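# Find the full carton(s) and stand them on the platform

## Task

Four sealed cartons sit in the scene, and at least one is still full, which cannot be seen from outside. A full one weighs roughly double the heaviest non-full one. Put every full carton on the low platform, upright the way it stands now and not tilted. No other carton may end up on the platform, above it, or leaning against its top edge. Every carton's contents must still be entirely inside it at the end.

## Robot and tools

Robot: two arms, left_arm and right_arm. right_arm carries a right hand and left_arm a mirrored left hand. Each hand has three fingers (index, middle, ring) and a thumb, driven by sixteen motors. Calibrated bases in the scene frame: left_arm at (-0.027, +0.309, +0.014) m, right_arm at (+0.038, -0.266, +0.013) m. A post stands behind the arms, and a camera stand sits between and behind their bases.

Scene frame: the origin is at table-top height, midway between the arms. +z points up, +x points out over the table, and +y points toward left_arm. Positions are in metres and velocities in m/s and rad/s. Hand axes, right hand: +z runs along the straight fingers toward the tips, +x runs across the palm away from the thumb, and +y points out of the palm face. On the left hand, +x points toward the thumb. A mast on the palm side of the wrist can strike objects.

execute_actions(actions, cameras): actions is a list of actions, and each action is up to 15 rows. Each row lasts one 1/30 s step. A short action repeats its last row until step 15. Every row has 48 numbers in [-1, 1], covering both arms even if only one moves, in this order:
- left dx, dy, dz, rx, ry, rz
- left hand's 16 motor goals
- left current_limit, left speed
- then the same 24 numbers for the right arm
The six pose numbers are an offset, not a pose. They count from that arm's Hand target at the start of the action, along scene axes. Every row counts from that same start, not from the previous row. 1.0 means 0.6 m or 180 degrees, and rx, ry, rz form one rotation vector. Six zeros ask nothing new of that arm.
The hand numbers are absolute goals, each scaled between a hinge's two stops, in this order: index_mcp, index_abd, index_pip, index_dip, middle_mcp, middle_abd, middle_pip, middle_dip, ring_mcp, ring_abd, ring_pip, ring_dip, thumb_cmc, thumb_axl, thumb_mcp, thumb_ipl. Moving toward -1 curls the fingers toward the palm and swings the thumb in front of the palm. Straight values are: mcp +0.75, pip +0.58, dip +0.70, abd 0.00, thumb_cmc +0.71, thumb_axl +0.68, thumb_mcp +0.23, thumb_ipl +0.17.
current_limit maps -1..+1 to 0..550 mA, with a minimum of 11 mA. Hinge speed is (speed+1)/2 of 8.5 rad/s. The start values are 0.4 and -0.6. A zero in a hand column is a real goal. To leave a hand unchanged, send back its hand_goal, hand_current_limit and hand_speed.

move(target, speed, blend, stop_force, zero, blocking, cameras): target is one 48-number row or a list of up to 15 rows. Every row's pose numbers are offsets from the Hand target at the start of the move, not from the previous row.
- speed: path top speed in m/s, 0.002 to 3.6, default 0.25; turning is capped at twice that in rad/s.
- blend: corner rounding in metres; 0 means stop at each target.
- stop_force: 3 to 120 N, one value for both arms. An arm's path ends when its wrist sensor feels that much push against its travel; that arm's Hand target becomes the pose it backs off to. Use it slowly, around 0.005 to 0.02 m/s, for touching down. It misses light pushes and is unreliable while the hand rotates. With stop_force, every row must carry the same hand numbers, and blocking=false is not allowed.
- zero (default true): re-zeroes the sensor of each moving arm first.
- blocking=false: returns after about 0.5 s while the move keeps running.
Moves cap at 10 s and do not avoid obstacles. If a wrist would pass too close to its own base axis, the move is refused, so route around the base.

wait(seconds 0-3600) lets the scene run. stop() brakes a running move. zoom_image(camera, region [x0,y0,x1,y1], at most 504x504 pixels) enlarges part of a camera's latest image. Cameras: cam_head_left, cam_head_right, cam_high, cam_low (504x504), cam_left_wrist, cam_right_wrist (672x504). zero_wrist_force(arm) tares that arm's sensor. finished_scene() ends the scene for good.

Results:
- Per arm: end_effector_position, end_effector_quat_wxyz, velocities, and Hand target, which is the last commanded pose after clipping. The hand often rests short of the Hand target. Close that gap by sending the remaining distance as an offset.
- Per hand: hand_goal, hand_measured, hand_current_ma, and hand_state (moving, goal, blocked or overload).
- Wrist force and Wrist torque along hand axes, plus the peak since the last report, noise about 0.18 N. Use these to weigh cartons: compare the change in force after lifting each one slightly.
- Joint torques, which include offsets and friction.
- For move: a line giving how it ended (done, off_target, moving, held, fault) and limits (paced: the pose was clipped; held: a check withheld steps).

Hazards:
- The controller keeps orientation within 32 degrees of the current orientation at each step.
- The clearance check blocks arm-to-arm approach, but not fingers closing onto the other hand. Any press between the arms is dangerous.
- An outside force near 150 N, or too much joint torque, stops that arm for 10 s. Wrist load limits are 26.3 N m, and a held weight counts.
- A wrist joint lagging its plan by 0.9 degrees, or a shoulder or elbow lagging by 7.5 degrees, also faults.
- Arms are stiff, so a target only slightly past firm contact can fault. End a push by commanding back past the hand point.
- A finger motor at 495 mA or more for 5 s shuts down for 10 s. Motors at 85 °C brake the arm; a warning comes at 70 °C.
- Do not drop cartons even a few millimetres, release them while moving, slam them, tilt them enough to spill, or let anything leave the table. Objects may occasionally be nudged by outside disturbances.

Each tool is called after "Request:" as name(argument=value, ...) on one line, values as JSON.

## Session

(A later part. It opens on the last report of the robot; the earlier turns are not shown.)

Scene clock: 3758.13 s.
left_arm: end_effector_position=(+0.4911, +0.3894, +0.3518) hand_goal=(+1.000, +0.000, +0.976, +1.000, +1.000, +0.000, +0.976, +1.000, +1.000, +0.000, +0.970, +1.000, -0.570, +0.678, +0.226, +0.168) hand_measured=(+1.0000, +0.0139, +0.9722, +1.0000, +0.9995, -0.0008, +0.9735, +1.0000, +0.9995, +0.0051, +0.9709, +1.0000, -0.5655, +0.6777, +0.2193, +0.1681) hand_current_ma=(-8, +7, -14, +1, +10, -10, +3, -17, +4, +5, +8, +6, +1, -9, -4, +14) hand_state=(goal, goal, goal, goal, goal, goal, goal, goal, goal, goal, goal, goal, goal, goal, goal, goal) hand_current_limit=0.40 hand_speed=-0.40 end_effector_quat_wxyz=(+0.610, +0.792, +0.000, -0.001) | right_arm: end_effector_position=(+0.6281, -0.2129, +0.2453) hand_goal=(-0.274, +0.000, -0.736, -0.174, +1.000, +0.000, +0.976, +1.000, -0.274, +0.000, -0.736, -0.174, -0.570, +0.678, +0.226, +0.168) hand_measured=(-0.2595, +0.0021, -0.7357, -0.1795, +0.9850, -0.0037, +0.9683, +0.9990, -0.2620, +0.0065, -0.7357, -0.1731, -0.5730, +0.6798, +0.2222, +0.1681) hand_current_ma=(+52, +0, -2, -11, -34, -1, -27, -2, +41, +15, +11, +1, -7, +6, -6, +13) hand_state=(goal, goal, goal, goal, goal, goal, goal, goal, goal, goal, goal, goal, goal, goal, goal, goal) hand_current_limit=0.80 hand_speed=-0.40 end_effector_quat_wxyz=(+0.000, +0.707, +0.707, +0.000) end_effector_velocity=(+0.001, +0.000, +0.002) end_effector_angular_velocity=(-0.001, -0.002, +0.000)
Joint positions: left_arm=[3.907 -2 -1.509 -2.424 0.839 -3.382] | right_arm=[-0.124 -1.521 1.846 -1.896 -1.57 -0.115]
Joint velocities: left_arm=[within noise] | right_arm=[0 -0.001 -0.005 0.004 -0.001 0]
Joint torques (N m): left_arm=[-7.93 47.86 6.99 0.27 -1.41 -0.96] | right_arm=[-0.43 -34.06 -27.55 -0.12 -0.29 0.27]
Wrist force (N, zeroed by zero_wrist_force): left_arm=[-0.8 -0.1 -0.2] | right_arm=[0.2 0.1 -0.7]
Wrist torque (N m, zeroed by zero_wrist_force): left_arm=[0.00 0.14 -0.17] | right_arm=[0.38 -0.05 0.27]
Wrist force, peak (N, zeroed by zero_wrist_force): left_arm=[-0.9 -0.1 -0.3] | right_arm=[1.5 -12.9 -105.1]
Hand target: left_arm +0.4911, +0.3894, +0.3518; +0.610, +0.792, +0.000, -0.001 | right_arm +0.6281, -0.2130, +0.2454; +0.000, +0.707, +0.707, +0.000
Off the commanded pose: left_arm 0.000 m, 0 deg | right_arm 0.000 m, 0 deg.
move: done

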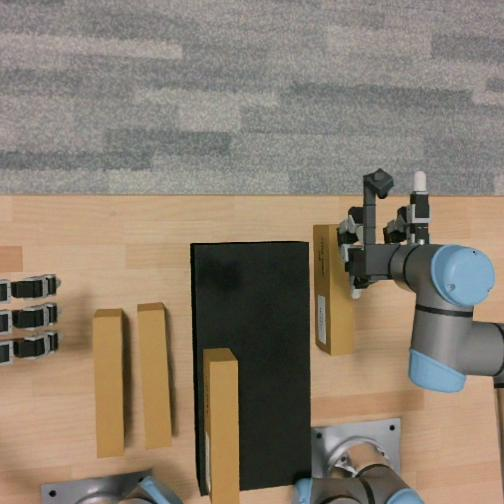

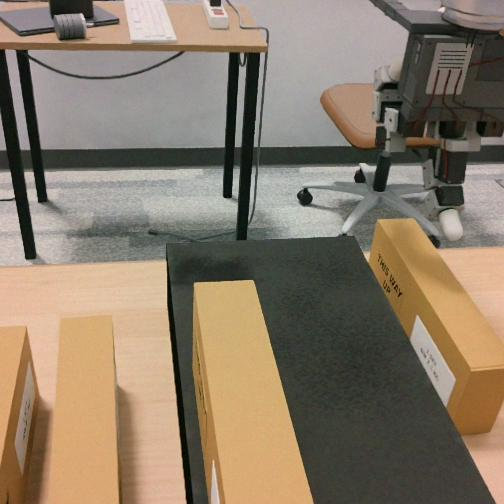

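Request:
move(target=[0,0,0,0,0,0,1,0,0.975,1,1,0,0.975,1,1,0,0.97,1,-0.57,0.678,0.226,0.168,0.4,-0.4,0,0,-0.085,0,0,0,-0.274,0,-0.736,-0.174,1,0,0.976,1,-0.274,0,-0.736,-0.174,-0.57,0.678,0.226,0.168,0.8,-0.4], speed=0.08)

Request:
move(target=[0,0,0,0,0,0,1,0,0.975,1,1,0,0.975,1,1,0,0.97,1,-0.57,0.678,0.226,0.168,0.4,-0.4,0,0,-0.025,0,0,0,-0.274,0,-0.736,-0.174,1,0,0.976,1,-0.274,0,-0.736,-0.174,-0.57,0.678,0.226,0.168,0.8,-0.4], speed=0.008, stop_force=15)

Request:
move(target=[[0,0,0,0,0,0,1,0,0.975,1,1,0,0.975,1,1,0,0.97,1,-0.57,0.678,0.226,0.168,0.4,-0.4,0.0083,0,-0.0045,0,0,0,-0.274,0,-0.736,-0.174,1,0,0.976,1,-0.274,0,-0.736,-0.174,-0.57,0.678,0.226,0.168,0.8,-0.4],[0,0,0,0,0,0,1,0,0.975,1,1,0,0.975,1,1,0,0.97,1,-0.57,0.678,0.226,0.168,0.4,-0.4,0.088,0,-0.0045,0,0,0,-0.274,0,-0.736,-0.174,1,0,0.976,1,-0.274,0,-0.736,-0.174,-0.57,0.678,0.226,0.168,0.8,-0.4]], speed=[0.02,0.03], blend=[0.002,0], cameras=["cam_high"])

Scene clock: 3774.63 s.
left_arm: end_effector_position=(+0.4911, +0.3894, +0.3518) hand_goal=(+1.000, +0.000, +0.976, +1.000, +1.000, +0.000, +0.976, +1.000, +1.000, +0.000, +0.970, +1.000, -0.570, +0.678, +0.226, +0.168) hand_measured=(+1.0000, +0.0139, +0.9709, +1.0000, +0.9995, -0.0008, +0.9735, +1.0000, +0.9995, +0.0065, +0.9696, +0.9990, -0.5655, +0.6767, +0.2193, +0.1681) hand_current_ma=(-9, +15, -17, +2, +1, -11, +3, +1, +19, +0, +1, +3, -7, -3, -20, +6) hand_state=(goal, goal, goal, goal, goal, goal, goal, goal, goal, goal, goal, goal, goal, goal, goal, goal) hand_current_limit=0.40 hand_speed=-0.40 end_effector_quat_wxyz=(+0.610, +0.792, +0.000, -0.001) | right_arm: end_effector_position=(+0.6281, -0.2130, +0.1946) hand_goal=(-0.274, +0.000, -0.736, -0.174, +1.000, +0.000, +0.976, +1.000, -0.274, +0.000, -0.736, -0.174, -0.570, +0.678, +0.226, +0.168) hand_measured=(-0.2595, +0.0021, -0.7357, -0.1782, +0.9850, -0.0037, +0.9683, +0.9990, -0.2620, +0.0051, -0.7357, -0.1731, -0.5718, +0.6809, +0.2232, +0.1681) hand_current_ma=(+60, +1, +3, -6, -31, +5, -20, -13, +38, +14, +12, +8, -12, +3, -7, +8) hand_state=(goal, goal, goal, goal, goal, goal, goal, goal, goal, goal, goal, goal, goal, goal, goal, goal) hand_current_limit=0.80 hand_speed=-0.40 end_effector_quat_wxyz=(+0.000, +0.707, +0.707, +0.000)
Joint positions: left_arm=[3.907 -2 -1.509 -2.424 0.839 -3.382] | right_arm=[-0.124 -1.473 1.934 -2.032 -1.571 -0.115]
Joint torques (N m): left_arm=[-8.55 49.02 7.38 0.33 -1.25 -0.88] | right_arm=[3.04 -19.47 -11.76 -5.04 -0.2 -0.45]
Wrist force (N, zeroed by zero_wrist_force): left_arm=[-0.5 -0.2 0.0] | right_arm=[0.0 -0.4 -0.4]
Wrist torque (N m, zeroed by zero_wrist_force): left_arm=[-0.02 0.11 -0.15] | right_arm=[0.29 -0.02 0.23]
Wrist force, peak (N, zeroed by zero_wrist_force): left_arm=[-0.9 -0.2 0.3] | right_arm=[-0.1 -0.2 -1.7]
Hand target: left_arm +0.4911, +0.3894, +0.3518; +0.610, +0.792, +0.000, -0.001 | right_arm +0.6281, -0.2130, +0.1944; +0.000, +0.707, +0.707, +0.000
Off the commanded pose: left_arm 0.000 m, 0 deg | right_arm 0.000 m, 0 deg.
move: done

Scene clock: 3776.97 s.
left_arm: end_effector_position=(+0.4911, +0.3894, +0.3518) hand_goal=(+1.000, +0.000, +0.976, +1.000, +1.000, +0.000, +0.976, +1.000, +1.000, +0.000, +0.970, +1.000, -0.570, +0.678, +0.226, +0.168) hand_measured=(+0.9995, +0.0124, +0.9722, +1.0000, +1.0000, +0.0007, +0.9722, +0.9990, +1.0000, +0.0051, +0.9696, +1.0000, -0.5655, +0.6777, +0.2203, +0.1672) hand_current_ma=(-14, +12, -8, +1, +3, -17, -3, -7, +11, +16, +7, -2, -10, -8, -11, +0) hand_state=(goal, goal, goal, goal, goal, goal, goal, goal, goal, goal, goal, goal, goal, goal, goal, goal) hand_current_limit=0.40 hand_speed=-0.40 end_effector_quat_wxyz=(+0.610, +0.792, +0.000, -0.001) | right_arm: end_effector_position=(+0.6282, -0.2130, +0.1861) hand_goal=(-0.274, +0.000, -0.736, -0.174, +1.000, +0.000, +0.976, +1.000, -0.274, +0.000, -0.736, -0.174, -0.570, +0.678, +0.226, +0.168) hand_measured=(-0.2583, +0.0021, -0.7357, -0.1795, +0.9874, -0.0052, +0.9812, +1.0000, -0.2620, +0.0051, -0.7357, -0.1731, -0.5730, +0.6809, +0.2222, +0.1681) hand_current_ma=(+54, +4, -4, -13, -24, +4, +20, -1, +40, +11, +7, -11, -14, +0, -1, +3) hand_state=(goal, goal, goal, goal, goal, goal, goal, goal, goal, goal, goal, goal, goal, goal, goal, goal) hand_current_limit=0.80 hand_speed=-0.40 end_effector_quat_wxyz=(+0.000, +0.707, +0.707, +0.000)
Joint positions: left_arm=[3.907 -2 -1.509 -2.424 0.839 -3.382] | right_arm=[-0.124 -1.463 1.947 -2.056 -1.571 -0.115]
Joint torques (N m): left_arm=[-8.11 48.94 7.89 0.33 -1.37 -0.97] | right_arm=[4.46 -29.12 -17.49 3.66 0.5 1.4]
Wrist force (N, zeroed by zero_wrist_force): left_arm=[-0.4 -0.2 0.0] | right_arm=[0.2 12.4 -15.2]
Wrist torque (N m, zeroed by zero_wrist_force): left_arm=[-0.02 0.10 -0.13] | right_arm=[1.89 0.33 0.55]
Wrist force, peak (N, zeroed by zero_wrist_force): left_arm=[-0.7 -0.2 -0.4] | right_arm=[0.0 16.0 -18.6]
Hand target: left_arm +0.4911, +0.3894, +0.3518; +0.610, +0.792, +0.000, -0.001 | right_arm +0.6282, -0.2130, +0.1861; +0.000, +0.707, +0.707, +0.000 (not the last commanded pose)
Off the commanded pose: left_arm 0.000 m, 0 deg | right_arm 0.007 m, 0 deg.
move: contact (right_arm)

Scene clock: 3779.33 s.
left_arm: end_effector_position=(+0.4911, +0.3894, +0.3518) hand_goal=(+1.000, +0.000, +0.976, +1.000, +1.000, +0.000, +0.976, +1.000, +1.000, +0.000, +0.970, +1.000, -0.570, +0.678, +0.226, +0.168) hand_measured=(+0.9995, +0.0139, +0.9722, +1.0000, +1.0000, +0.0007, +0.9722, +1.0000, +0.9995, +0.0065, +0.9709, +0.9990, -0.5642, +0.6767, +0.2193, +0.1681) hand_current_ma=(+6, +14, -8, -1, +3, -21, +8, -15, +1, +6, +4, +6, -3, -7, -4, +6) hand_state=(goal, goal, goal, goal, goal, goal, goal, goal, goal, goal, goal, goal, goal, goal, goal, goal) hand_current_limit=0.40 hand_speed=-0.40 end_effector_quat_wxyz=(+0.610, +0.792, +0.000, -0.001) | right_arm: end_effector_position=(+0.6808, -0.2130, +0.1834) hand_goal=(-0.274, +0.000, -0.736, -0.174, +1.000, +0.000, +0.976, +1.000, -0.274, +0.000, -0.736, -0.174, -0.570, +0.678, +0.226, +0.168) hand_measured=(-0.2583, +0.0021, -0.7357, -0.1795, +1.0000, -0.0037, +0.9965, +1.0000, -0.2620, +0.0065, -0.7357, -0.1731, -0.5730, +0.6798, +0.2232, +0.1681) hand_current_ma=(+49, +6, -1, -11, +20, +4, +61, -1, +46, +15, +8, -1, -9, +1, -5, +2) hand_state=(goal, goal, goal, goal, goal, goal, blocked, goal, goal, goal, goal, goal, goal, goal, goal, goal) hand_current_limit=0.80 hand_speed=-0.40 end_effector_quat_wxyz=(+0.000, +0.707, +0.707, +0.000)
Joint positions: left_arm=[3.907 -2 -1.509 -2.424 0.839 -3.382] | right_arm=[-0.112 -1.342 1.809 -2.039 -1.57 -0.104]
Joint torques (N m): left_arm=[-8.37 49.04 7.91 0.25 -1.35 -0.9] | right_arm=[5.43 -18.04 -28.55 -3.36 0.31 1.57]
Wrist force (N, zeroed by zero_wrist_force): left_arm=[-0.6 -0.1 -0.2] | right_arm=[-0.5 -15.4 -14.8]
Wrist torque (N m, zeroed by zero_wrist_force): left_arm=[0.01 0.12 -0.16] | right_arm=[2.79 0.38 -0.34]
Wrist force, peak (N, zeroed by zero_wrist_force): left_arm=[-0.9 0.1 -0.1] | right_arm=[-0.4 -17.0 -15.3]
Hand target: left_arm +0.4911, +0.3894, +0.3518; +0.610, +0.792, +0.000, -0.001 | right_arm +0.6810, -0.2130, +0.1834; +0.000, +0.707, +0.707, +0.000
Off the commanded pose: left_arm 0.000 m, 0 deg | right_arm 0.000 m, 0 deg.
move: done

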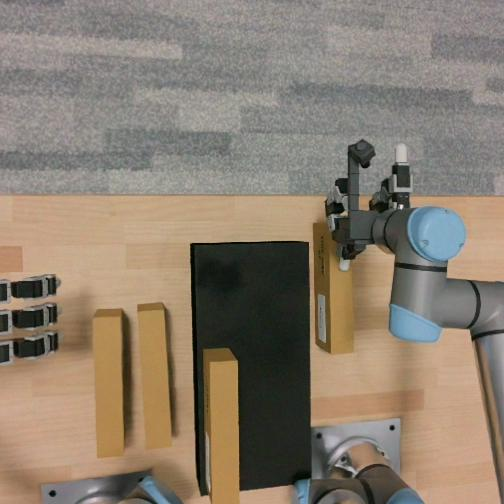

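Request:
move(target=[[0,0,0,0,0,0,1,0,0.975,1,1,0,0.975,1,1,0,0.97,1,-0.57,0.678,0.226,0.168,0.4,-0.4,0.0,0,-0.003,0,0,0,-0.274,0,-0.736,-0.174,1,0,0.976,1,-0.274,0,-0.736,-0.174,-0.57,0.678,0.226,0.168,0.8,-0.4],[0,0,0,0,0,0,1,0,0.975,1,1,0,0.975,1,1,0,0.97,1,-0.57,0.678,0.226,0.168,0.4,-0.4,0.072,0,-0.003,0,0,0,-0.274,0,-0.736,-0.174,1,0,0.976,1,-0.274,0,-0.736,-0.174,-0.57,0.678,0.226,0.168,0.8,-0.4]], speed=[0.01,0.03], cameras=["cam_high"])

Scene clock: 3790.90 s.
left_arm: end_effector_position=(+0.4911, +0.3894, +0.3518) hand_goal=(+1.000, +0.000, +0.976, +1.000, +1.000, +0.000, +0.976, +1.000, +1.000, +0.000, +0.970, +1.000, -0.570, +0.678, +0.226, +0.168) hand_measured=(+0.9995, +0.0124, +0.9722, +1.0000, +0.9995, +0.0007, +0.9722, +1.0000, +1.0000, +0.0051, +0.9709, +1.0000, -0.5655, +0.6756, +0.2193, +0.1681) hand_current_ma=(-10, +26, -20, -11, -4, +5, +1, -7, -2, +7, +9, -1, +3, -14, -17, +0) hand_state=(goal, goal, goal, goal, goal, goal, goal, goal, goal, goal, goal, goal, goal, goal, goal, goal) hand_current_limit=0.40 hand_speed=-0.40 end_effector_quat_wxyz=(+0.610, +0.792, +0.000, -0.001) | right_arm: end_effector_position=(+0.7240, -0.2130, +0.1816) hand_goal=(-0.274, +0.000, -0.736, -0.174, +1.000, +0.000, +0.976, +1.000, -0.274, +0.000, -0.736, -0.174, -0.570, +0.678, +0.226, +0.168) hand_measured=(-0.2595, +0.0021, -0.7357, -0.1782, +1.0000, -0.0052, +1.0000, +1.0000, -0.2620, +0.0051, -0.7357, -0.1744, -0.5730, +0.6809, +0.2222, +0.1681) hand_current_ma=(+52, +4, +2, -6, +33, +1, +75, +6, +48, +15, +7, -9, -10, +5, -1, +3) hand_state=(goal, goal, goal, goal, goal, goal, blocked, goal, goal, goal, goal, goal, goal, goal, goal, goal) hand_current_limit=0.80 hand_speed=-0.40 end_effector_quat_wxyz=(+0.000, +0.707, +0.707, +0.000)
Joint positions: left_arm=[3.907 -2 -1.509 -2.424 0.839 -3.382] | right_arm=[-0.105 -1.245 1.686 -2.012 -1.57 -0.097]
Joint torques (N m): left_arm=[-8.04 48.25 7.6 0.25 -1.32 -0.95] | right_arm=[4.41 -11.81 -22.74 -4.99 0.61 1.57]
Wrist force (N, zeroed by zero_wrist_force): left_arm=[-0.5 -0.1 -0.1] | right_arm=[-0.4 -22.9 -36.6]
Wrist torque (N m, zeroed by zero_wrist_force): left_arm=[0.00 0.11 -0.15] | right_arm=[6.76 0.86 -0.52]
Wrist force, peak (N, zeroed by zero_wrist_force): left_arm=[-1.0 0.3 0.1] | right_arm=[-0.4 -22.9 -37.4]
Hand target: left_arm +0.4911, +0.3894, +0.3518; +0.610, +0.792, +0.000, -0.001 | right_arm +0.7242, -0.2130, +0.1816; +0.000, +0.707, +0.707, +0.000
Off the commanded pose: left_arm 0.000 m, 0 deg | right_arm 0.000 m, 0 deg.
move: done

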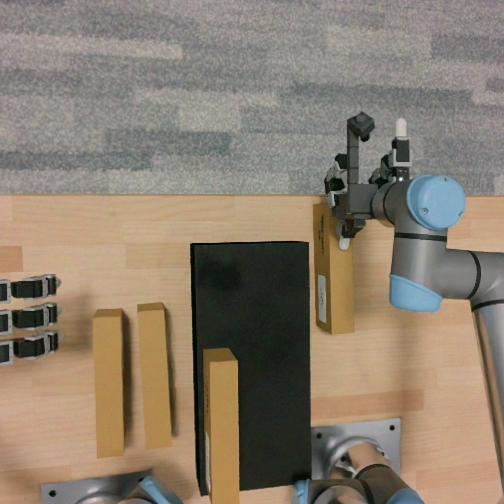

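Request:
move(target=[[0,0,0,0,0,0,1,0,0.975,1,1,0,0.975,1,1,0,0.97,1,-0.57,0.678,0.226,0.168,0.4,-0.4,0,0,0.012,0,0,0,-0.274,0,-0.736,-0.174,1,0,0.976,1,-0.274,0,-0.736,-0.174,-0.57,0.678,0.226,0.168,0.8,-0.4],[0,0,0,0,0,0,1,0,0.975,1,1,0,0.975,1,1,0,0.97,1,-0.57,0.678,0.226,0.168,0.4,-0.4,0,0,0.2,0,0,0,-0.274,0,-0.736,-0.174,1,0,0.976,1,-0.274,0,-0.736,-0.174,-0.57,0.678,0.226,0.168,0.8,-0.4],[0,0,0,0,0,0,1,0,0.975,1,1,0,0.975,1,1,0,0.97,1,-0.57,0.678,0.226,0.168,0.4,-0.4,-0.177,0.035,0.2,-0.1411,-0.1411,-0.4853,-0.274,0,-0.736,-0.174,1,0,0.976,1,-0.274,0,-0.736,-0.174,-0.57,0.678,0.226,0.168,0.8,-0.4]], speed=[0.015,0.2,0.3], blend=[0.003,0.03,0])

Request:
move(target=[0,0,0,0,0,0,1,0,0.975,1,1,0,0.975,1,1,0,0.97,1,-0.57,0.678,0.226,0.168,0.4,-0.4,0,0,-0.03,0,0,0,1,0,1,-0.029,1,0,1,-0.029,-0.274,0,-0.736,-0.174,-0.57,0.678,0.226,0.168,0.8,-0.4], speed=0.05, cameras=["cam_high","cam_low","cam_right_wrist"])

Scene clock: 3813.03 s.
left_arm: end_effector_position=(+0.4911, +0.3894, +0.3518) hand_goal=(+1.000, +0.000, +0.976, +1.000, +1.000, +0.000, +0.976, +1.000, +1.000, +0.000, +0.970, +1.000, -0.570, +0.678, +0.226, +0.168) hand_measured=(+1.0000, +0.0139, +0.9722, +1.0000, +0.9983, -0.0008, +0.9747, +0.9990, +1.0000, +0.0051, +0.9696, +1.0000, -0.5655, +0.6767, +0.2193, +0.1672) hand_current_ma=(-10, +0, -6, +5, +8, -4, +14, -18, +11, +10, +4, +10, -1, -15, -7, +13) hand_state=(goal, goal, goal, goal, goal, goal, goal, goal, goal, goal, goal, goal, goal, goal, goal, goal) hand_current_limit=0.40 hand_speed=-0.40 end_effector_quat_wxyz=(+0.610, +0.792, +0.000, -0.001) | right_arm: end_effector_position=(+0.6180, -0.1920, +0.3016) hand_goal=(-0.274, +0.000, -0.736, -0.174, +1.000, +0.000, +0.976, +1.000, -0.274, +0.000, -0.736, -0.174, -0.570, +0.678, +0.226, +0.168) hand_measured=(-0.2583, -0.0023, -0.7408, -0.1782, +0.9971, -0.0037, +0.9722, +1.0000, -0.2620, +0.0007, -0.7395, -0.1731, -0.5730, +0.6798, +0.2232, +0.1691) hand_current_ma=(+53, -8, -7, -4, +3, +0, -6, -2, +34, +5, -7, -3, -14, +3, -3, -1) hand_state=(goal, goal, goal, goal, goal, goal, goal, goal, goal, goal, goal, goal, goal, goal, goal, goal) hand_current_limit=0.80 hand_speed=-0.40 end_effector_quat_wxyz=(+0.279, +0.960, +0.000, +0.000)
Joint positions: left_arm=[3.907 -2 -1.509 -2.424 0.839 -3.382] | right_arm=[0.208 -1.163 1.428 -1.701 -2.123 1.825]
Joint torques (N m): left_arm=[-7.69 49 7.75 0.4 -1.31 -0.97] | right_arm=[-3.58 -32.46 -29.33 0.27 -2.49 1.33]
Wrist force (N, zeroed by zero_wrist_force): left_arm=[-0.3 -0.2 -0.1] | right_arm=[-0.3 0.2 0.0]
Wrist torque (N m, zeroed by zero_wrist_force): left_arm=[-0.01 0.09 -0.13] | right_arm=[0.18 -0.01 -0.02]
Wrist force, peak (N, zeroed by zero_wrist_force): left_arm=[-0.9 -0.3 -0.2] | right_arm=[-0.2 -23.1 -37.4]
Hand target: left_arm +0.4911, +0.3894, +0.3518; +0.610, +0.792, +0.000, -0.001 | right_arm +0.6180, -0.1920, +0.3016; +0.280, +0.960, +0.000, +0.000
Off the commanded pose: left_arm 0.000 m, 0 deg | right_arm 0.000 m, 0 deg.
move: done

Scene clock: 3814.07 s.
left_arm: end_effector_position=(+0.4911, +0.3894, +0.3518) hand_goal=(+1.000, +0.000, +0.976, +1.000, +1.000, +0.000, +0.976, +1.000, +1.000, +0.000, +0.970, +1.000, -0.570, +0.678, +0.226, +0.168) hand_measured=(+1.0000, +0.0109, +0.9747, +1.0000, +0.9995, -0.0008, +0.9735, +1.0000, +0.9983, +0.0051, +0.9709, +1.0000, -0.5655, +0.6767, +0.2183, +0.1672) hand_current_ma=(-5, +16, -6, -4, -2, -9, +9, +0, +7, -3, +8, +0, -5, -11, -1, +0) hand_state=(goal, goal, goal, goal, goal, goal, goal, goal, goal, goal, goal, goal, goal, goal, goal, goal) hand_current_limit=0.40 hand_speed=-0.40 end_effector_quat_wxyz=(+0.610, +0.792, +0.000, -0.001) | right_arm: end_effector_position=(+0.6180, -0.1920, +0.2836) hand_goal=(+1.000, +0.000, +1.000, -0.028, +1.000, +0.000, +1.000, -0.028, -0.274, +0.000, -0.736, -0.174, -0.570, +0.678, +0.226, +0.168) hand_measured=(+1.0000, -0.0023, +0.9773, -0.0228, +0.9971, -0.0037, +0.9773, -0.0292, -0.2620, -0.0008, -0.7395, -0.1731, -0.5730, +0.6798, +0.2232, +0.1681) hand_current_ma=(+15, -2, -61, +11, +7, +8, -63, -10, +40, +6, +3, +3, -12, +6, -6, -2) hand_state=(goal, goal, blocked, goal, goal, goal, blocked, goal, goal, goal, goal, goal, goal, goal, goal, goal) hand_current_limit=0.80 hand_speed=-0.40 end_effector_quat_wxyz=(+0.280, +0.960, +0.000, +0.000)
Joint positions: left_arm=[3.907 -2 -1.509 -2.424 0.839 -3.382] | right_arm=[0.208 -1.151 1.458 -1.743 -2.123 1.825]
Joint torques (N m): left_arm=[-8.12 48.48 6.94 0.39 -1.35 -1.03] | right_arm=[-4.12 -33.32 -11.5 -4.63 -1.79 -1.42]
Wrist force (N, zeroed by zero_wrist_force): left_arm=[-0.7 0.2 -0.3] | right_arm=[-0.7 0.8 0.0]
Wrist torque (N m, zeroed by zero_wrist_force): left_arm=[0.07 0.12 -0.17] | right_arm=[0.22 0.04 -0.05]
Wrist force, peak (N, zeroed by zero_wrist_force): left_arm=[-0.7 0.2 -0.3] | right_arm=[-0.7 0.8 0.0]
Hand target: left_arm +0.4911, +0.3894, +0.3518; +0.610, +0.792, +0.000, -0.001 | right_arm +0.6180, -0.1920, +0.2836; +0.280, +0.960, +0.000, +0.000
Off the commanded pose: left_arm 0.000 m, 0 deg | right_arm 0.000 m, 0 deg.
move: done

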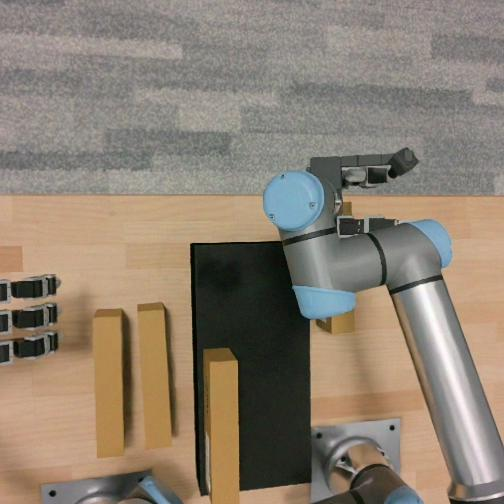

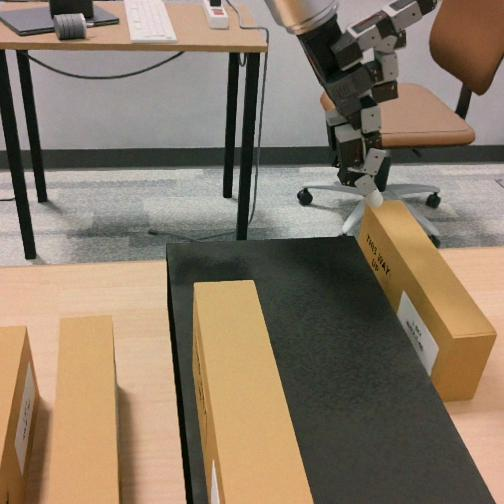

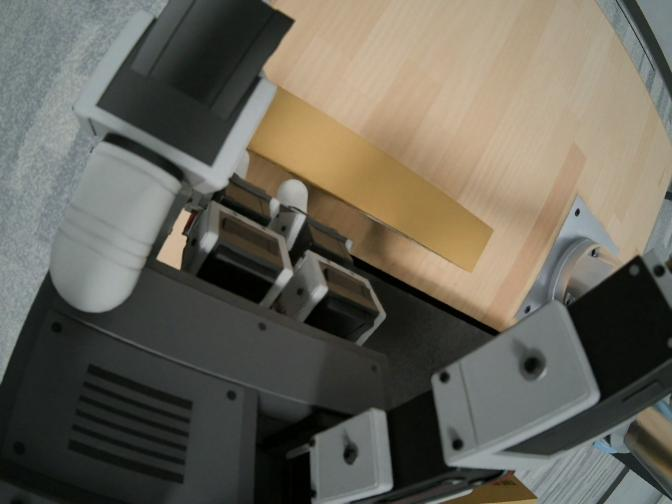

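Request:
move(target=[0,0,0,0,0,0,1,0,0.975,1,1,0,0.975,1,1,0,0.97,1,-0.57,0.678,0.226,0.168,0.4,-0.4,0,0,-0.172,0,0,0,1,0,1,-0.029,1,0,1,-0.029,-0.274,0,-0.736,-0.174,-0.57,0.678,0.226,0.168,0.8,-0.4], speed=0.025, stop_force=5, cameras=["cam_high","cam_low"])

Scene clock: 3824.00 s.
left_arm: end_effector_position=(+0.4911, +0.3894, +0.3518) hand_goal=(+1.000, +0.000, +0.976, +1.000, +1.000, +0.000, +0.976, +1.000, +1.000, +0.000, +0.970, +1.000, -0.570, +0.678, +0.226, +0.168) hand_measured=(+1.0000, +0.0124, +0.9735, +1.0000, +1.0000, -0.0008, +0.9735, +1.0000, +1.0000, +0.0051, +0.9696, +1.0000, -0.5642, +0.6777, +0.2193, +0.1681) hand_current_ma=(-10, +16, -17, -10, -10, -19, +8, -16, +10, +11, +8, +0, +3, -10, -8, +15) hand_state=(goal, goal, goal, goal, goal, goal, goal, goal, goal, goal, goal, goal, goal, goal, goal, goal) hand_current_limit=0.40 hand_speed=-0.40 end_effector_quat_wxyz=(+0.610, +0.792, +0.000, -0.001) | right_arm: end_effector_position=(+0.6180, -0.1920, +0.1804) hand_goal=(+1.000, +0.000, +1.000, -0.028, +1.000, +0.000, +1.000, -0.028, -0.274, +0.000, -0.736, -0.174, -0.570, +0.678, +0.226, +0.168) hand_measured=(+0.9995, -0.0023, +0.9773, -0.0228, +0.9971, -0.0052, +0.9773, -0.0292, -0.2620, -0.0008, -0.7395, -0.1744, -0.5730, +0.6798, +0.2222, +0.1681) hand_current_ma=(+5, +1, -66, +18, +2, +9, -64, -9, +39, +11, -2, +2, -12, +11, -1, +4) hand_state=(goal, goal, blocked, goal, goal, goal, blocked, goal, goal, goal, goal, goal, goal, goal, goal, goal) hand_current_limit=0.80 hand_speed=-0.40 end_effector_quat_wxyz=(+0.280, +0.960, +0.000, +0.000)
Joint positions: left_arm=[3.907 -2 -1.509 -2.424 0.839 -3.382] | right_arm=[0.208 -1.051 1.593 -1.978 -2.123 1.825]
Joint torques (N m): left_arm=[-8.06 48.96 7.65 0.24 -1.31 -0.96] | right_arm=[2.89 -35.54 -10.51 -4.48 -2.47 -1.33]
Wrist force (N, zeroed by zero_wrist_force): left_arm=[-0.6 0.1 0.1] | right_arm=[-0.1 0.6 0.1]
Wrist torque (N m, zeroed by zero_wrist_force): left_arm=[0.01 0.12 -0.16] | right_arm=[0.18 -0.04 0.01]
Wrist force, peak (N, zeroed by zero_wrist_force): left_arm=[-1.0 -0.1 0.3] | right_arm=[-0.2 1.2 -0.2]
Hand target: left_arm +0.4911, +0.3894, +0.3518; +0.610, +0.792, +0.000, -0.001 | right_arm +0.6180, -0.1920, +0.1804; +0.280, +0.960, +0.000, +0.000
Off the commanded pose: left_arm 0.000 m, 0 deg | right_arm 0.000 m, 0 deg.
move: done

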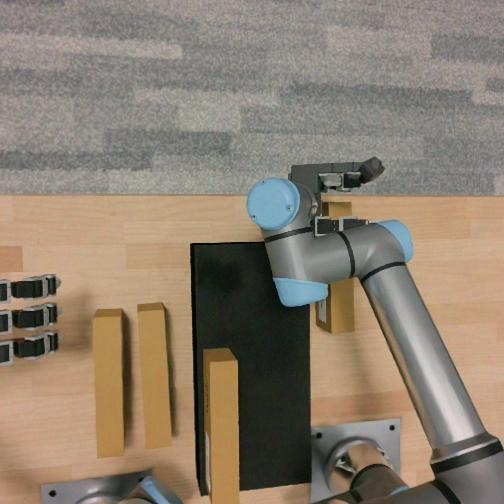

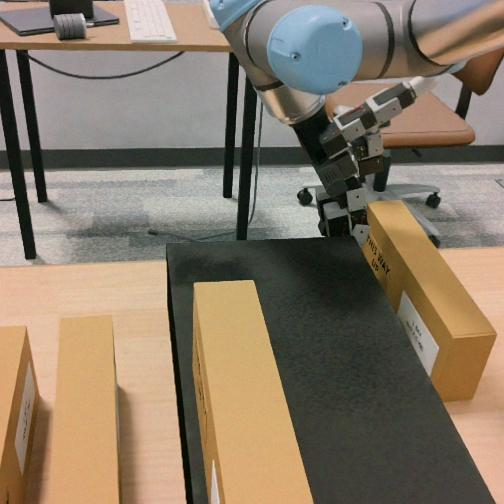

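Request:
move(target=[0,0,0,0,0,0,1,0,0.975,1,1,0,0.975,1,1,0,0.97,1,-0.57,0.678,0.226,0.168,0.4,-0.4,0,-0.092,0,0,0,0,1,0,1,-0.029,1,0,1,-0.029,-0.274,0,-0.736,-0.174,-0.57,0.678,0.226,0.168,0.8,-0.4], speed=0.04, cameras=["cam_high","cam_low","cam_right_wrist"])

Scene clock: 3835.53 s.
left_arm: end_effector_position=(+0.4911, +0.3894, +0.3518) hand_goal=(+1.000, +0.000, +0.976, +1.000, +1.000, +0.000, +0.976, +1.000, +1.000, +0.000, +0.970, +1.000, -0.570, +0.678, +0.226, +0.168) hand_measured=(+1.0000, +0.0124, +0.9735, +0.9990, +1.0000, +0.0007, +0.9735, +1.0000, +1.0000, +0.0051, +0.9696, +1.0000, -0.5655, +0.6767, +0.2193, +0.1681) hand_current_ma=(-6, +24, -18, -2, -9, +0, +5, -14, +12, +5, +17, +2, -8, -13, -5, -6) hand_state=(goal, goal, goal, goal, goal, goal, goal, goal, goal, goal, goal, goal, goal, goal, goal, goal) hand_current_limit=0.40 hand_speed=-0.40 end_effector_quat_wxyz=(+0.610, +0.792, +0.000, -0.001) | right_arm: end_effector_position=(+0.6180, -0.2469, +0.1804) hand_goal=(+1.000, +0.000, +1.000, -0.028, +1.000, +0.000, +1.000, -0.028, -0.274, +0.000, -0.736, -0.174, -0.570, +0.678, +0.226, +0.168) hand_measured=(+1.0000, -0.0037, +0.9812, -0.0190, +0.9995, -0.0052, +0.9786, -0.0241, -0.2620, -0.0008, -0.7395, -0.1731, -0.5730, +0.6798, +0.2232, +0.1681) hand_current_ma=(+8, +0, -52, +26, +6, +4, -59, +8, +40, +8, +1, -3, -19, +1, -1, +7) hand_state=(goal, goal, goal, goal, goal, goal, blocked, goal, goal, goal, goal, goal, goal, goal, goal, goal) hand_current_limit=0.80 hand_speed=-0.40 end_effector_quat_wxyz=(+0.280, +0.960, +0.000, +0.000)
Joint positions: left_arm=[3.907 -2 -1.509 -2.424 0.839 -3.382] | right_arm=[0.123 -1.087 1.667 -2.069 -2.132 1.726]
Joint torques (N m): left_arm=[-8.64 48.6 8.25 0.49 -1.47 -0.95] | right_arm=[-8.45 -48.27 -8.14 -4.1 -3.45 -1.75]
Wrist force (N, zeroed by zero_wrist_force): left_arm=[-0.7 0.0 0.0] | right_arm=[-0.6 -3.7 -5.8]
Wrist torque (N m, zeroed by zero_wrist_force): left_arm=[0.01 0.13 -0.17] | right_arm=[0.86 -0.04 0.18]
Wrist force, peak (N, zeroed by zero_wrist_force): left_arm=[-0.9 -0.3 -0.1] | right_arm=[0.4 -3.7 -7.0]
Hand target: left_arm +0.4911, +0.3894, +0.3518; +0.610, +0.792, +0.000, -0.001 | right_arm +0.6180, -0.2472, +0.1804; +0.280, +0.960, +0.000, +0.000
Off the commanded pose: left_arm 0.000 m, 0 deg | right_arm 0.000 m, 0 deg.
move: done

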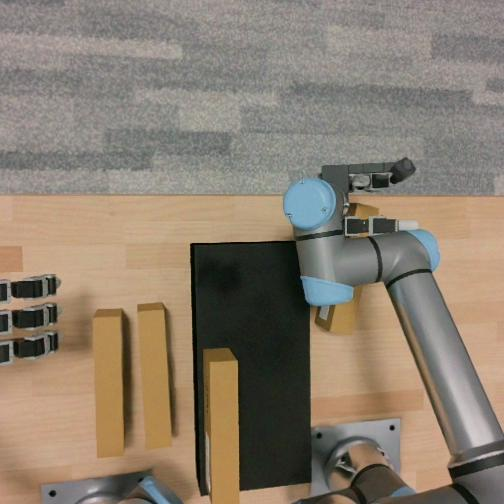

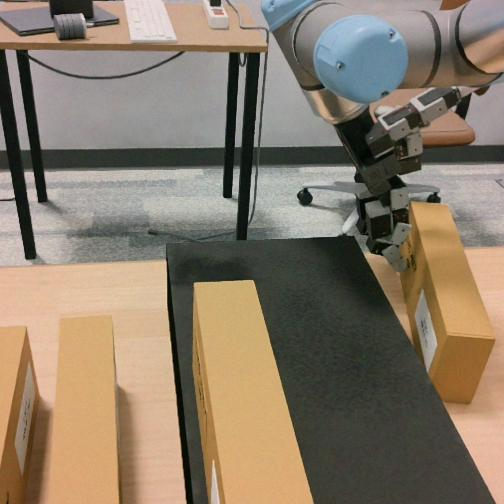

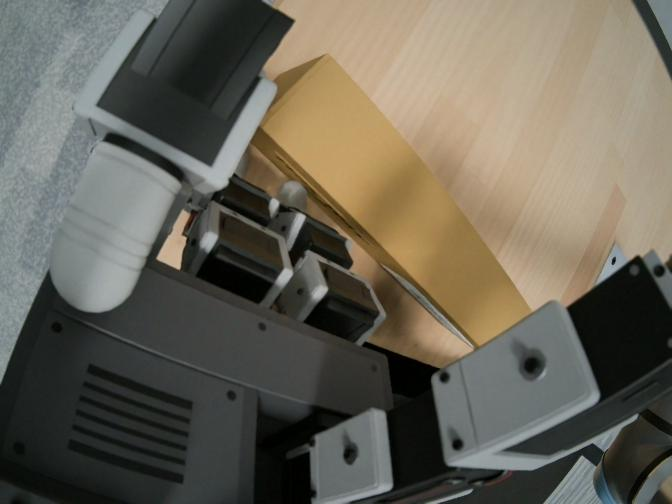

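Request:
move(target=[[0,0,0,0,0,0,1,0,0.975,1,1,0,0.975,1,1,0,0.97,1,-0.57,0.678,0.226,0.168,0.4,-0.4,0,0.015,0.0,0,0,0,1,0,1,-0.029,1,0,1,-0.029,-0.274,0,-0.736,-0.174,-0.57,0.678,0.226,0.168,0.8,-0.4],[0,0,0,0,0,0,1,0,0.975,1,1,0,0.975,1,1,0,0.97,1,-0.57,0.678,0.226,0.168,0.4,-0.4,0,0.02,0.2,0,0,0,1,0,1,-0.029,1,0,1,-0.029,-0.274,0,-0.736,-0.174,-0.57,0.678,0.226,0.168,0.8,-0.4],[0,0,0,0,0,0,1,0,0.975,1,1,0,0.975,1,1,0,0.97,1,-0.57,0.678,0.226,0.168,0.4,-0.4,-0.1633,0.2,0.3,0,0,0,1,0,1,-0.029,1,0,1,-0.029,-0.274,0,-0.736,-0.174,-0.57,0.678,0.226,0.168,0.8,-0.4]], speed=[0.03,0.15,0.25], blend=[0.005,0.02,0], cameras=["cam_high","cam_low"])

Request:
zoom_image(camera="cam_high", region=[280, 170, 400, 360])

Scene clock: 3877.93 s.
left_arm: end_effector_position=(+0.4911, +0.3894, +0.3518) hand_goal=(+1.000, +0.000, +0.976, +1.000, +1.000, +0.000, +0.976, +1.000, +1.000, +0.000, +0.970, +1.000, -0.570, +0.678, +0.226, +0.168) hand_measured=(+0.9995, +0.0124, +0.9722, +1.0000, +0.9995, -0.0008, +0.9709, +1.0000, +0.9995, +0.0065, +0.9709, +1.0000, -0.5655, +0.6777, +0.2193, +0.1672) hand_current_ma=(-12, +14, +2, +2, +9, -7, +8, -10, +2, -1, +4, +4, +1, -6, +0, +0) hand_state=(goal, goal, goal, goal, goal, goal, goal, goal, goal, goal, goal, goal, goal, goal, goal, goal) hand_current_limit=0.40 hand_speed=-0.40 end_effector_quat_wxyz=(+0.610, +0.792, +0.000, -0.001) | right_arm: end_effector_position=(+0.5201, -0.1273, +0.3603) hand_goal=(+1.000, +0.000, +1.000, -0.028, +1.000, +0.000, +1.000, -0.028, -0.274, +0.000, -0.736, -0.174, -0.570, +0.678, +0.226, +0.168) hand_measured=(+1.0000, -0.0023, +0.9786, -0.0241, +1.0000, -0.0037, +0.9786, -0.0241, -0.2620, -0.0008, -0.7395, -0.1744, -0.5667, +0.6798, +0.2232, +0.1681) hand_current_ma=(+8, -2, -52, +14, +14, +3, -59, +5, +37, +10, -7, +1, +6, +0, -1, +5) hand_state=(goal, goal, blocked, goal, goal, goal, blocked, goal, goal, goal, goal, goal, goal, goal, goal, goal) hand_current_limit=0.80 hand_speed=-0.40 end_effector_quat_wxyz=(+0.280, +0.960, +0.000, +0.000)
Joint positions: left_arm=[3.907 -2 -1.509 -2.424 0.839 -3.382] | right_arm=[0.354 -1.323 1.469 -1.497 -2.097 1.992]
Joint torques (N m): left_arm=[-8.1 48.93 6.7 0.32 -1.34 -0.89] | right_arm=[5.81 -43.77 -28.09 0.49 0.42 1.57]
Wrist force (N, zeroed by zero_wrist_force): left_arm=[-0.5 0.0 0.2] | right_arm=[0.0 0.9 0.1]
Wrist torque (N m, zeroed by zero_wrist_force): left_arm=[-0.01 0.11 -0.15] | right_arm=[0.25 -0.06 0.03]
Wrist force, peak (N, zeroed by zero_wrist_force): left_arm=[-0.9 0.2 -0.2] | right_arm=[-0.7 -3.9 -6.6]
Hand target: left_arm +0.4911, +0.3894, +0.3518; +0.610, +0.792, +0.000, -0.001 | right_arm +0.5200, -0.1272, +0.3604; +0.280, +0.960, +0.000, +0.000
Off the commanded pose: left_arm 0.000 m, 0 deg | right_arm 0.000 m, 0 deg.
move: done; blend cut to 0.0045 m at target 1

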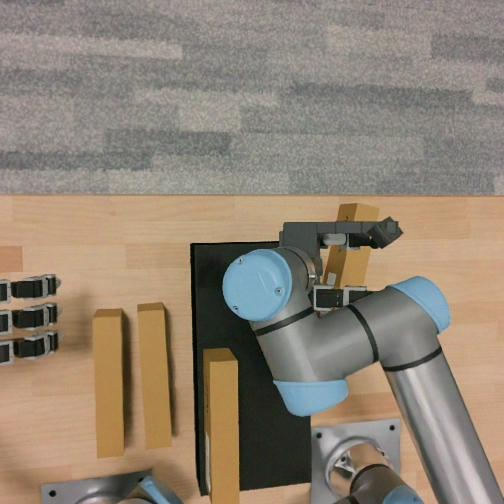

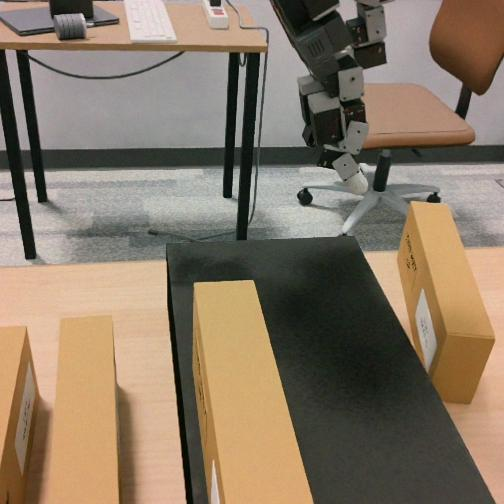

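Scaled by 2.653 from the camera's image (finer frame: 720x720).

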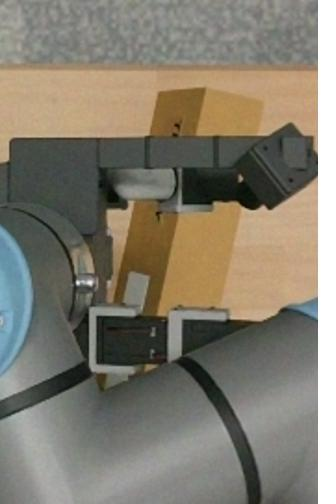

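Request:
move(target=[0,0,0,0,0,0,1,0,0.975,1,1,0,0.975,1,1,0,0.97,1,-0.57,0.678,0.226,0.168,0.4,-0.4,0,-0.1513,-0.15,0,0,0,1,0,1,-0.029,1,0,1,-0.029,-0.274,0,-0.736,-0.174,-0.57,0.678,0.226,0.168,0.8,-0.4], speed=0.15)

Request:
move(target=[0,0,0,0,0,0,1,0,0.975,1,1,0,0.975,1,1,0,0.97,1,-0.57,0.678,0.226,0.168,0.4,-0.4,0,0,-0.15,0,0,0,1,0,1,-0.029,1,0,1,-0.029,-0.274,0,-0.736,-0.174,-0.57,0.678,0.226,0.168,0.8,-0.4], speed=0.02, stop_force=5, cameras=["cam_low"])

Scene clock: 3893.93 s.
left_arm: end_effector_position=(+0.4911, +0.3894, +0.3518) hand_goal=(+1.000, +0.000, +0.976, +1.000, +1.000, +0.000, +0.976, +1.000, +1.000, +0.000, +0.970, +1.000, -0.570, +0.678, +0.226, +0.168) hand_measured=(+1.0000, +0.0124, +0.9735, +1.0000, +0.9995, -0.0008, +0.9722, +1.0000, +1.0000, +0.0065, +0.9709, +1.0000, -0.5655, +0.6777, +0.2193, +0.1672) hand_current_ma=(-9, +12, -13, -5, -5, -15, +5, -6, +12, -5, -2, +3, +1, -11, -8, -5) hand_state=(goal, goal, goal, goal, goal, goal, goal, goal, goal, goal, goal, goal, goal, goal, goal, goal) hand_current_limit=0.40 hand_speed=-0.40 end_effector_quat_wxyz=(+0.610, +0.792, +0.000, -0.001) | right_arm: end_effector_position=(+0.5200, -0.2179, +0.2704) hand_goal=(+1.000, +0.000, +1.000, -0.028, +1.000, +0.000, +1.000, -0.028, -0.274, +0.000, -0.736, -0.174, -0.570, +0.678, +0.226, +0.168) hand_measured=(+1.0000, -0.0023, +0.9773, -0.0241, +1.0000, -0.0037, +0.9773, -0.0228, -0.2620, -0.0008, -0.7382, -0.1731, -0.5667, +0.6809, +0.2232, +0.1681) hand_current_ma=(+12, -3, -65, +15, +11, +4, -58, +4, +43, +5, +0, -5, -2, +4, -5, +3) hand_state=(goal, goal, blocked, goal, goal, goal, blocked, goal, goal, goal, goal, goal, goal, goal, goal, goal) hand_current_limit=0.80 hand_speed=-0.40 end_effector_quat_wxyz=(+0.280, +0.960, +0.000, +0.000)
Joint positions: left_arm=[3.907 -2 -1.509 -2.424 0.839 -3.382] | right_arm=[0.201 -1.365 1.786 -1.861 -2.124 1.816]
Joint torques (N m): left_arm=[-8.41 48.83 7.61 0.29 -1.42 -0.88] | right_arm=[-5.48 -41.04 -10.77 -4.54 -2.45 -1.35]
Wrist force (N, zeroed by zero_wrist_force): left_arm=[-0.6 -0.2 -0.1] | right_arm=[-0.1 0.7 -0.2]
Wrist torque (N m, zeroed by zero_wrist_force): left_arm=[-0.01 0.12 -0.15] | right_arm=[0.24 -0.04 0.20]
Wrist force, peak (N, zeroed by zero_wrist_force): left_arm=[-0.8 -0.5 0.1] | right_arm=[0.0 0.9 1.1]
Hand target: left_arm +0.4911, +0.3894, +0.3518; +0.610, +0.792, +0.000, -0.001 | right_arm +0.5200, -0.2180, +0.2704; +0.280, +0.960, +0.000, +0.000
Off the commanded pose: left_arm 0.000 m, 0 deg | right_arm 0.000 m, 0 deg.
move: done

Scene clock: 3899.73 s.
left_arm: end_effector_position=(+0.4911, +0.3894, +0.3518) hand_goal=(+1.000, +0.000, +0.976, +1.000, +1.000, +0.000, +0.976, +1.000, +1.000, +0.000, +0.970, +1.000, -0.570, +0.678, +0.226, +0.168) hand_measured=(+0.9995, +0.0139, +0.9722, +0.9990, +0.9995, -0.0008, +0.9735, +1.0000, +0.9983, +0.0051, +0.9709, +0.9990, -0.5642, +0.6777, +0.2183, +0.1672) hand_current_ma=(-16, +23, -17, -4, +3, +8, +7, +1, +1, +2, +12, +6, -5, -8, -18, +3) hand_state=(goal, goal, goal, goal, goal, goal, goal, goal, goal, goal, goal, goal, goal, goal, goal, goal) hand_current_limit=0.40 hand_speed=-0.40 end_effector_quat_wxyz=(+0.610, +0.792, +0.000, -0.001) | right_arm: end_effector_position=(+0.5200, -0.2180, +0.1811) hand_goal=(+1.000, +0.000, +1.000, -0.028, +1.000, +0.000, +1.000, -0.028, -0.274, +0.000, -0.736, -0.174, -0.570, +0.678, +0.226, +0.168) hand_measured=(+0.9717, -0.0023, +0.9773, -0.0228, +0.9778, -0.0037, +0.9773, -0.0241, -0.2620, -0.0008, -0.7395, -0.1731, -0.5667, +0.6798, +0.2232, +0.1681) hand_current_ma=(-81, -3, -69, +11, -59, +6, -64, +2, +49, +9, +2, -2, +7, +0, -8, +1) hand_state=(blocked, goal, blocked, goal, blocked, goal, blocked, goal, goal, goal, goal, goal, goal, goal, goal, goal) hand_current_limit=0.80 hand_speed=-0.40 end_effector_quat_wxyz=(+0.280, +0.960, +0.000, +0.000)
Joint positions: left_arm=[3.907 -2 -1.509 -2.424 0.839 -3.382] | right_arm=[0.2 -1.254 1.904 -2.09 -2.124 1.816]
Joint torques (N m): left_arm=[-8.61 48.59 7.85 0.29 -1.39 -1.02] | right_arm=[-1.68 -41.15 -24.77 0.13 -0.05 -1.24]
Wrist force (N, zeroed by zero_wrist_force): left_arm=[-0.5 0.3 -0.1] | right_arm=[0.2 8.6 1.3]
Wrist torque (N m, zeroed by zero_wrist_force): left_arm=[0.06 0.10 -0.16] | right_arm=[0.13 -0.03 0.24]
Wrist force, peak (N, zeroed by zero_wrist_force): left_arm=[-0.9 -0.1 -0.1] | right_arm=[-0.2 10.4 -0.3]
Hand target: left_arm +0.4911, +0.3894, +0.3518; +0.610, +0.792, +0.000, -0.001 | right_arm +0.5200, -0.2180, +0.1811; +0.280, +0.960, +0.000, +0.000 (not the last commanded pose)
Off the commanded pose: left_arm 0.000 m, 0 deg | right_arm 0.001 m, 0 deg.
move: contact (right_arm)

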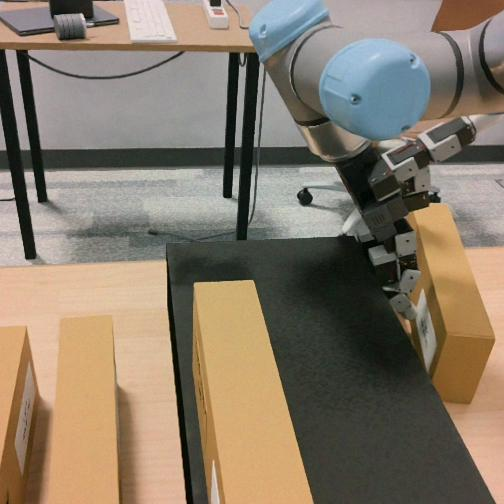

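Request:
move(target=[0,0,0,0,0,0,1,0,0.975,1,1,0,0.975,1,1,0,0.97,1,-0.57,0.678,0.226,0.168,0.4,-0.4,0,-0.085,0,0,0,0,1,0,1,-0.029,1,0,1,-0.029,-0.274,0,-0.736,-0.174,-0.57,0.678,0.226,0.168,0.8,-0.4], speed=0.035, cameras=["cam_high","cam_low","cam_right_wrist"])

Scene clock: 3909.37 s.
left_arm: end_effector_position=(+0.4911, +0.3894, +0.3518) hand_goal=(+1.000, +0.000, +0.976, +1.000, +1.000, +0.000, +0.976, +1.000, +1.000, +0.000, +0.970, +1.000, -0.570, +0.678, +0.226, +0.168) hand_measured=(+0.9995, +0.0124, +0.9722, +1.0000, +1.0000, +0.0007, +0.9735, +1.0000, +0.9995, +0.0051, +0.9709, +0.9990, -0.5642, +0.6767, +0.2193, +0.1672) hand_current_ma=(-10, +17, -20, -3, +3, -17, +8, -5, +5, +0, +20, +5, -11, -5, -16, +5) hand_state=(goal, goal, goal, goal, goal, goal, goal, goal, goal, goal, goal, goal, goal, goal, goal, goal) hand_current_limit=0.40 hand_speed=-0.40 end_effector_quat_wxyz=(+0.610, +0.792, +0.000, -0.001) | right_arm: end_effector_position=(+0.5200, -0.2688, +0.1811) hand_goal=(+1.000, +0.000, +1.000, -0.028, +1.000, +0.000, +1.000, -0.028, -0.274, +0.000, -0.736, -0.174, -0.570, +0.678, +0.226, +0.168) hand_measured=(+1.0000, +0.0021, +0.9850, -0.0126, +1.0000, -0.0037, +0.9786, -0.0241, -0.2620, -0.0008, -0.7395, -0.1731, -0.5667, +0.6809, +0.2232, +0.1681) hand_current_ma=(+12, +9, -49, +41, +5, +5, -67, +0, +40, +8, -2, +3, +0, +3, -4, +3) hand_state=(goal, goal, goal, goal, goal, goal, blocked, goal, goal, goal, goal, goal, goal, goal, goal, goal) hand_current_limit=0.80 hand_speed=-0.40 end_effector_quat_wxyz=(+0.280, +0.960, +0.000, +0.000) end_effector_velocity=(+0.001, -0.002, +0.000) end_effector_angular_velocity=(+0.001, -0.001, +0.001)
Joint positions: left_arm=[3.907 -2 -1.509 -2.424 0.839 -3.382] | right_arm=[0.106 -1.287 1.969 -2.181 -2.133 1.706]
Joint velocities: left_arm=[within noise] | right_arm=[-0.003 -0.001 0.001 -0.003 0 -0.005]
Joint torques (N m): left_arm=[-8.5 48.8 7.34 0.42 -1.35 -0.92] | right_arm=[-9.29 -37.8 -6.21 -4.63 -4.18 -1.76]
Wrist force (N, zeroed by zero_wrist_force): left_arm=[-0.6 0.1 0.1] | right_arm=[-2.2 -5.3 -10.0]
Wrist torque (N m, zeroed by zero_wrist_force): left_arm=[0.02 0.12 -0.16] | right_arm=[1.31 -0.21 0.03]
Wrist force, peak (N, zeroed by zero_wrist_force): left_arm=[-1.0 -0.1 -0.1] | right_arm=[-2.1 -7.2 -14.8]
Hand target: left_arm +0.4911, +0.3894, +0.3518; +0.610, +0.792, +0.000, -0.001 | right_arm +0.5200, -0.2690, +0.1811; +0.280, +0.960, +0.000, +0.000
Off the commanded pose: left_arm 0.000 m, 0 deg | right_arm 0.000 m, 0 deg.
move: done

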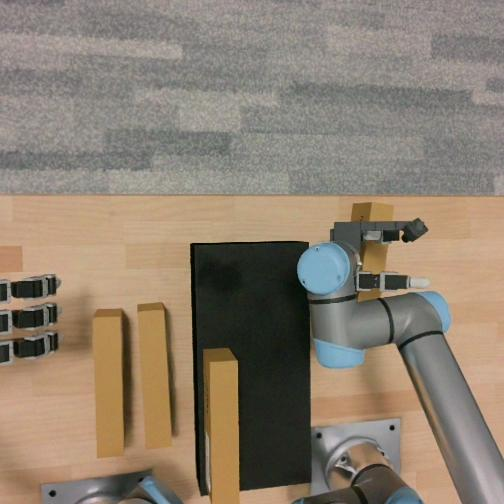

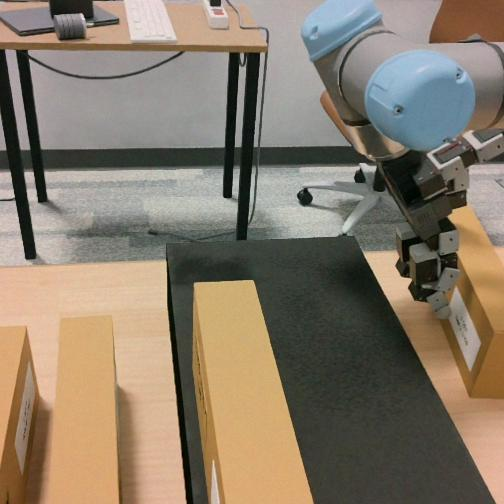

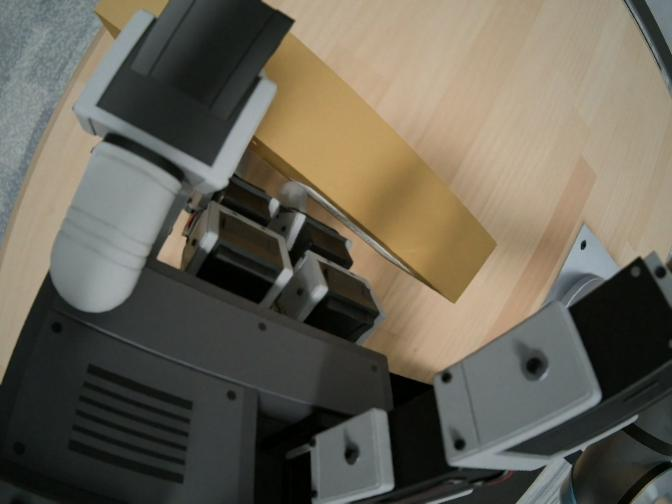

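Request:
zoom_image(camera="cam_high", region=[300, 180, 440, 340])

Scaled by 3.150 from the camera's image (finer frame: 720x720).

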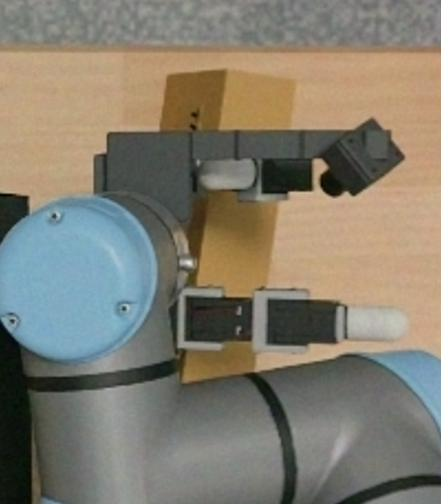

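Request:
move(target=[[0,0,0,0,0,0,1,0,0.975,1,1,0,0.975,1,1,0,0.97,1,-0.57,0.678,0.226,0.168,0.4,-0.4,0,0.0317,0,0,0,0,1,0,1,-0.029,1,0,1,-0.029,-0.274,0,-0.736,-0.174,-0.57,0.678,0.226,0.168,0.8,-0.4],[0,0,0,0,0,0,1,0,0.975,1,1,0,0.975,1,1,0,0.97,1,-0.57,0.678,0.226,0.168,0.4,-0.4,-0.1487,0.0323,-0.005,0,0,-0.0472,1,0,1,-0.029,1,0,1,-0.029,-0.274,0,-0.736,-0.174,-0.57,0.678,0.226,0.168,0.8,-0.4]], speed=[0.04,0.06], blend=[0.002,0], cameras=["cam_right_wrist"])

Scene clock: 3957.20 s.
left_arm: end_effector_position=(+0.4911, +0.3894, +0.3518) hand_goal=(+1.000, +0.000, +0.976, +1.000, +1.000, +0.000, +0.976, +1.000, +1.000, +0.000, +0.970, +1.000, -0.570, +0.678, +0.226, +0.168) hand_measured=(+1.0000, +0.0124, +0.9722, +1.0000, +0.9995, +0.0007, +0.9735, +0.9990, +1.0000, +0.0051, +0.9696, +1.0000, -0.5655, +0.6767, +0.2203, +0.1662) hand_current_ma=(-2, +26, -6, +9, +2, -13, -2, -7, +15, -1, +22, +11, -17, -8, -12, +5) hand_state=(goal, goal, goal, goal, goal, goal, goal, goal, goal, goal, goal, goal, goal, goal, goal, goal) hand_current_limit=0.40 hand_speed=-0.40 end_effector_quat_wxyz=(+0.610, +0.792, +0.000, -0.001) | right_arm: end_effector_position=(+0.4310, -0.2496, +0.1781) hand_goal=(+1.000, +0.000, +1.000, -0.028, +1.000, +0.000, +1.000, -0.028, -0.274, +0.000, -0.736, -0.174, -0.570, +0.678, +0.226, +0.168) hand_measured=(+1.0000, -0.0023, +0.9786, -0.0228, +0.9995, -0.0052, +0.9786, -0.0241, -0.2620, -0.0008, -0.7395, -0.1731, -0.5655, +0.6798, +0.2232, +0.1681) hand_current_ma=(+12, -2, -65, +9, +14, +0, -62, -2, +44, -2, +4, -2, +2, +6, +1, +2) hand_state=(goal, goal, blocked, goal, goal, goal, blocked, goal, goal, goal, goal, goal, goal, goal, goal, goal) hand_current_limit=0.80 hand_speed=-0.40 end_effector_quat_wxyz=(+0.279, +0.957, -0.071, -0.020)
Joint positions: left_arm=[3.907 -2 -1.509 -2.424 0.839 -3.382] | right_arm=[0.15 -1.405 2.095 -2.073 -2.108 1.929]
Joint torques (N m): left_arm=[-7.44 48.77 7.38 0.32 -1.29 -1.02] | right_arm=[6.23 -36.81 -7.39 0.18 0.43 1.52]
Wrist force (N, zeroed by zero_wrist_force): left_arm=[-0.5 -0.1 -0.2] | right_arm=[-0.1 0.4 0.0]
Wrist torque (N m, zeroed by zero_wrist_force): left_arm=[0.02 0.10 -0.15] | right_arm=[0.20 -0.05 0.03]
Wrist force, peak (N, zeroed by zero_wrist_force): left_arm=[-1.0 0.0 0.1] | right_arm=[-2.2 -5.3 -10.4]
Hand target: left_arm +0.4911, +0.3894, +0.3518; +0.610, +0.792, +0.000, -0.001 | right_arm +0.4308, -0.2496, +0.1781; +0.279, +0.957, -0.071, -0.021
Off the commanded pose: left_arm 0.000 m, 0 deg | right_arm 0.000 m, 0 deg.
move: done

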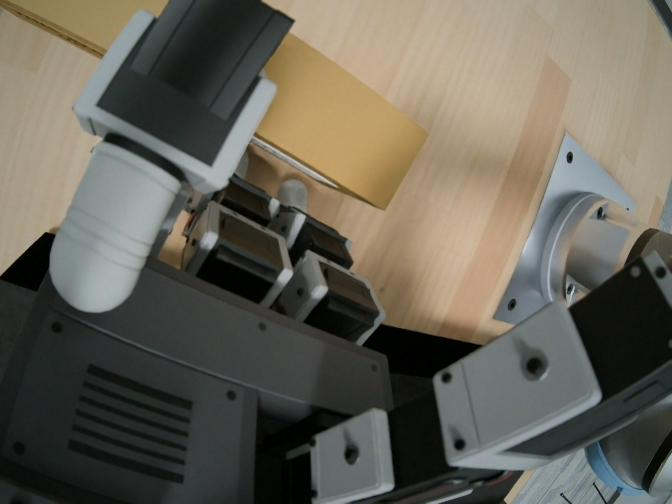

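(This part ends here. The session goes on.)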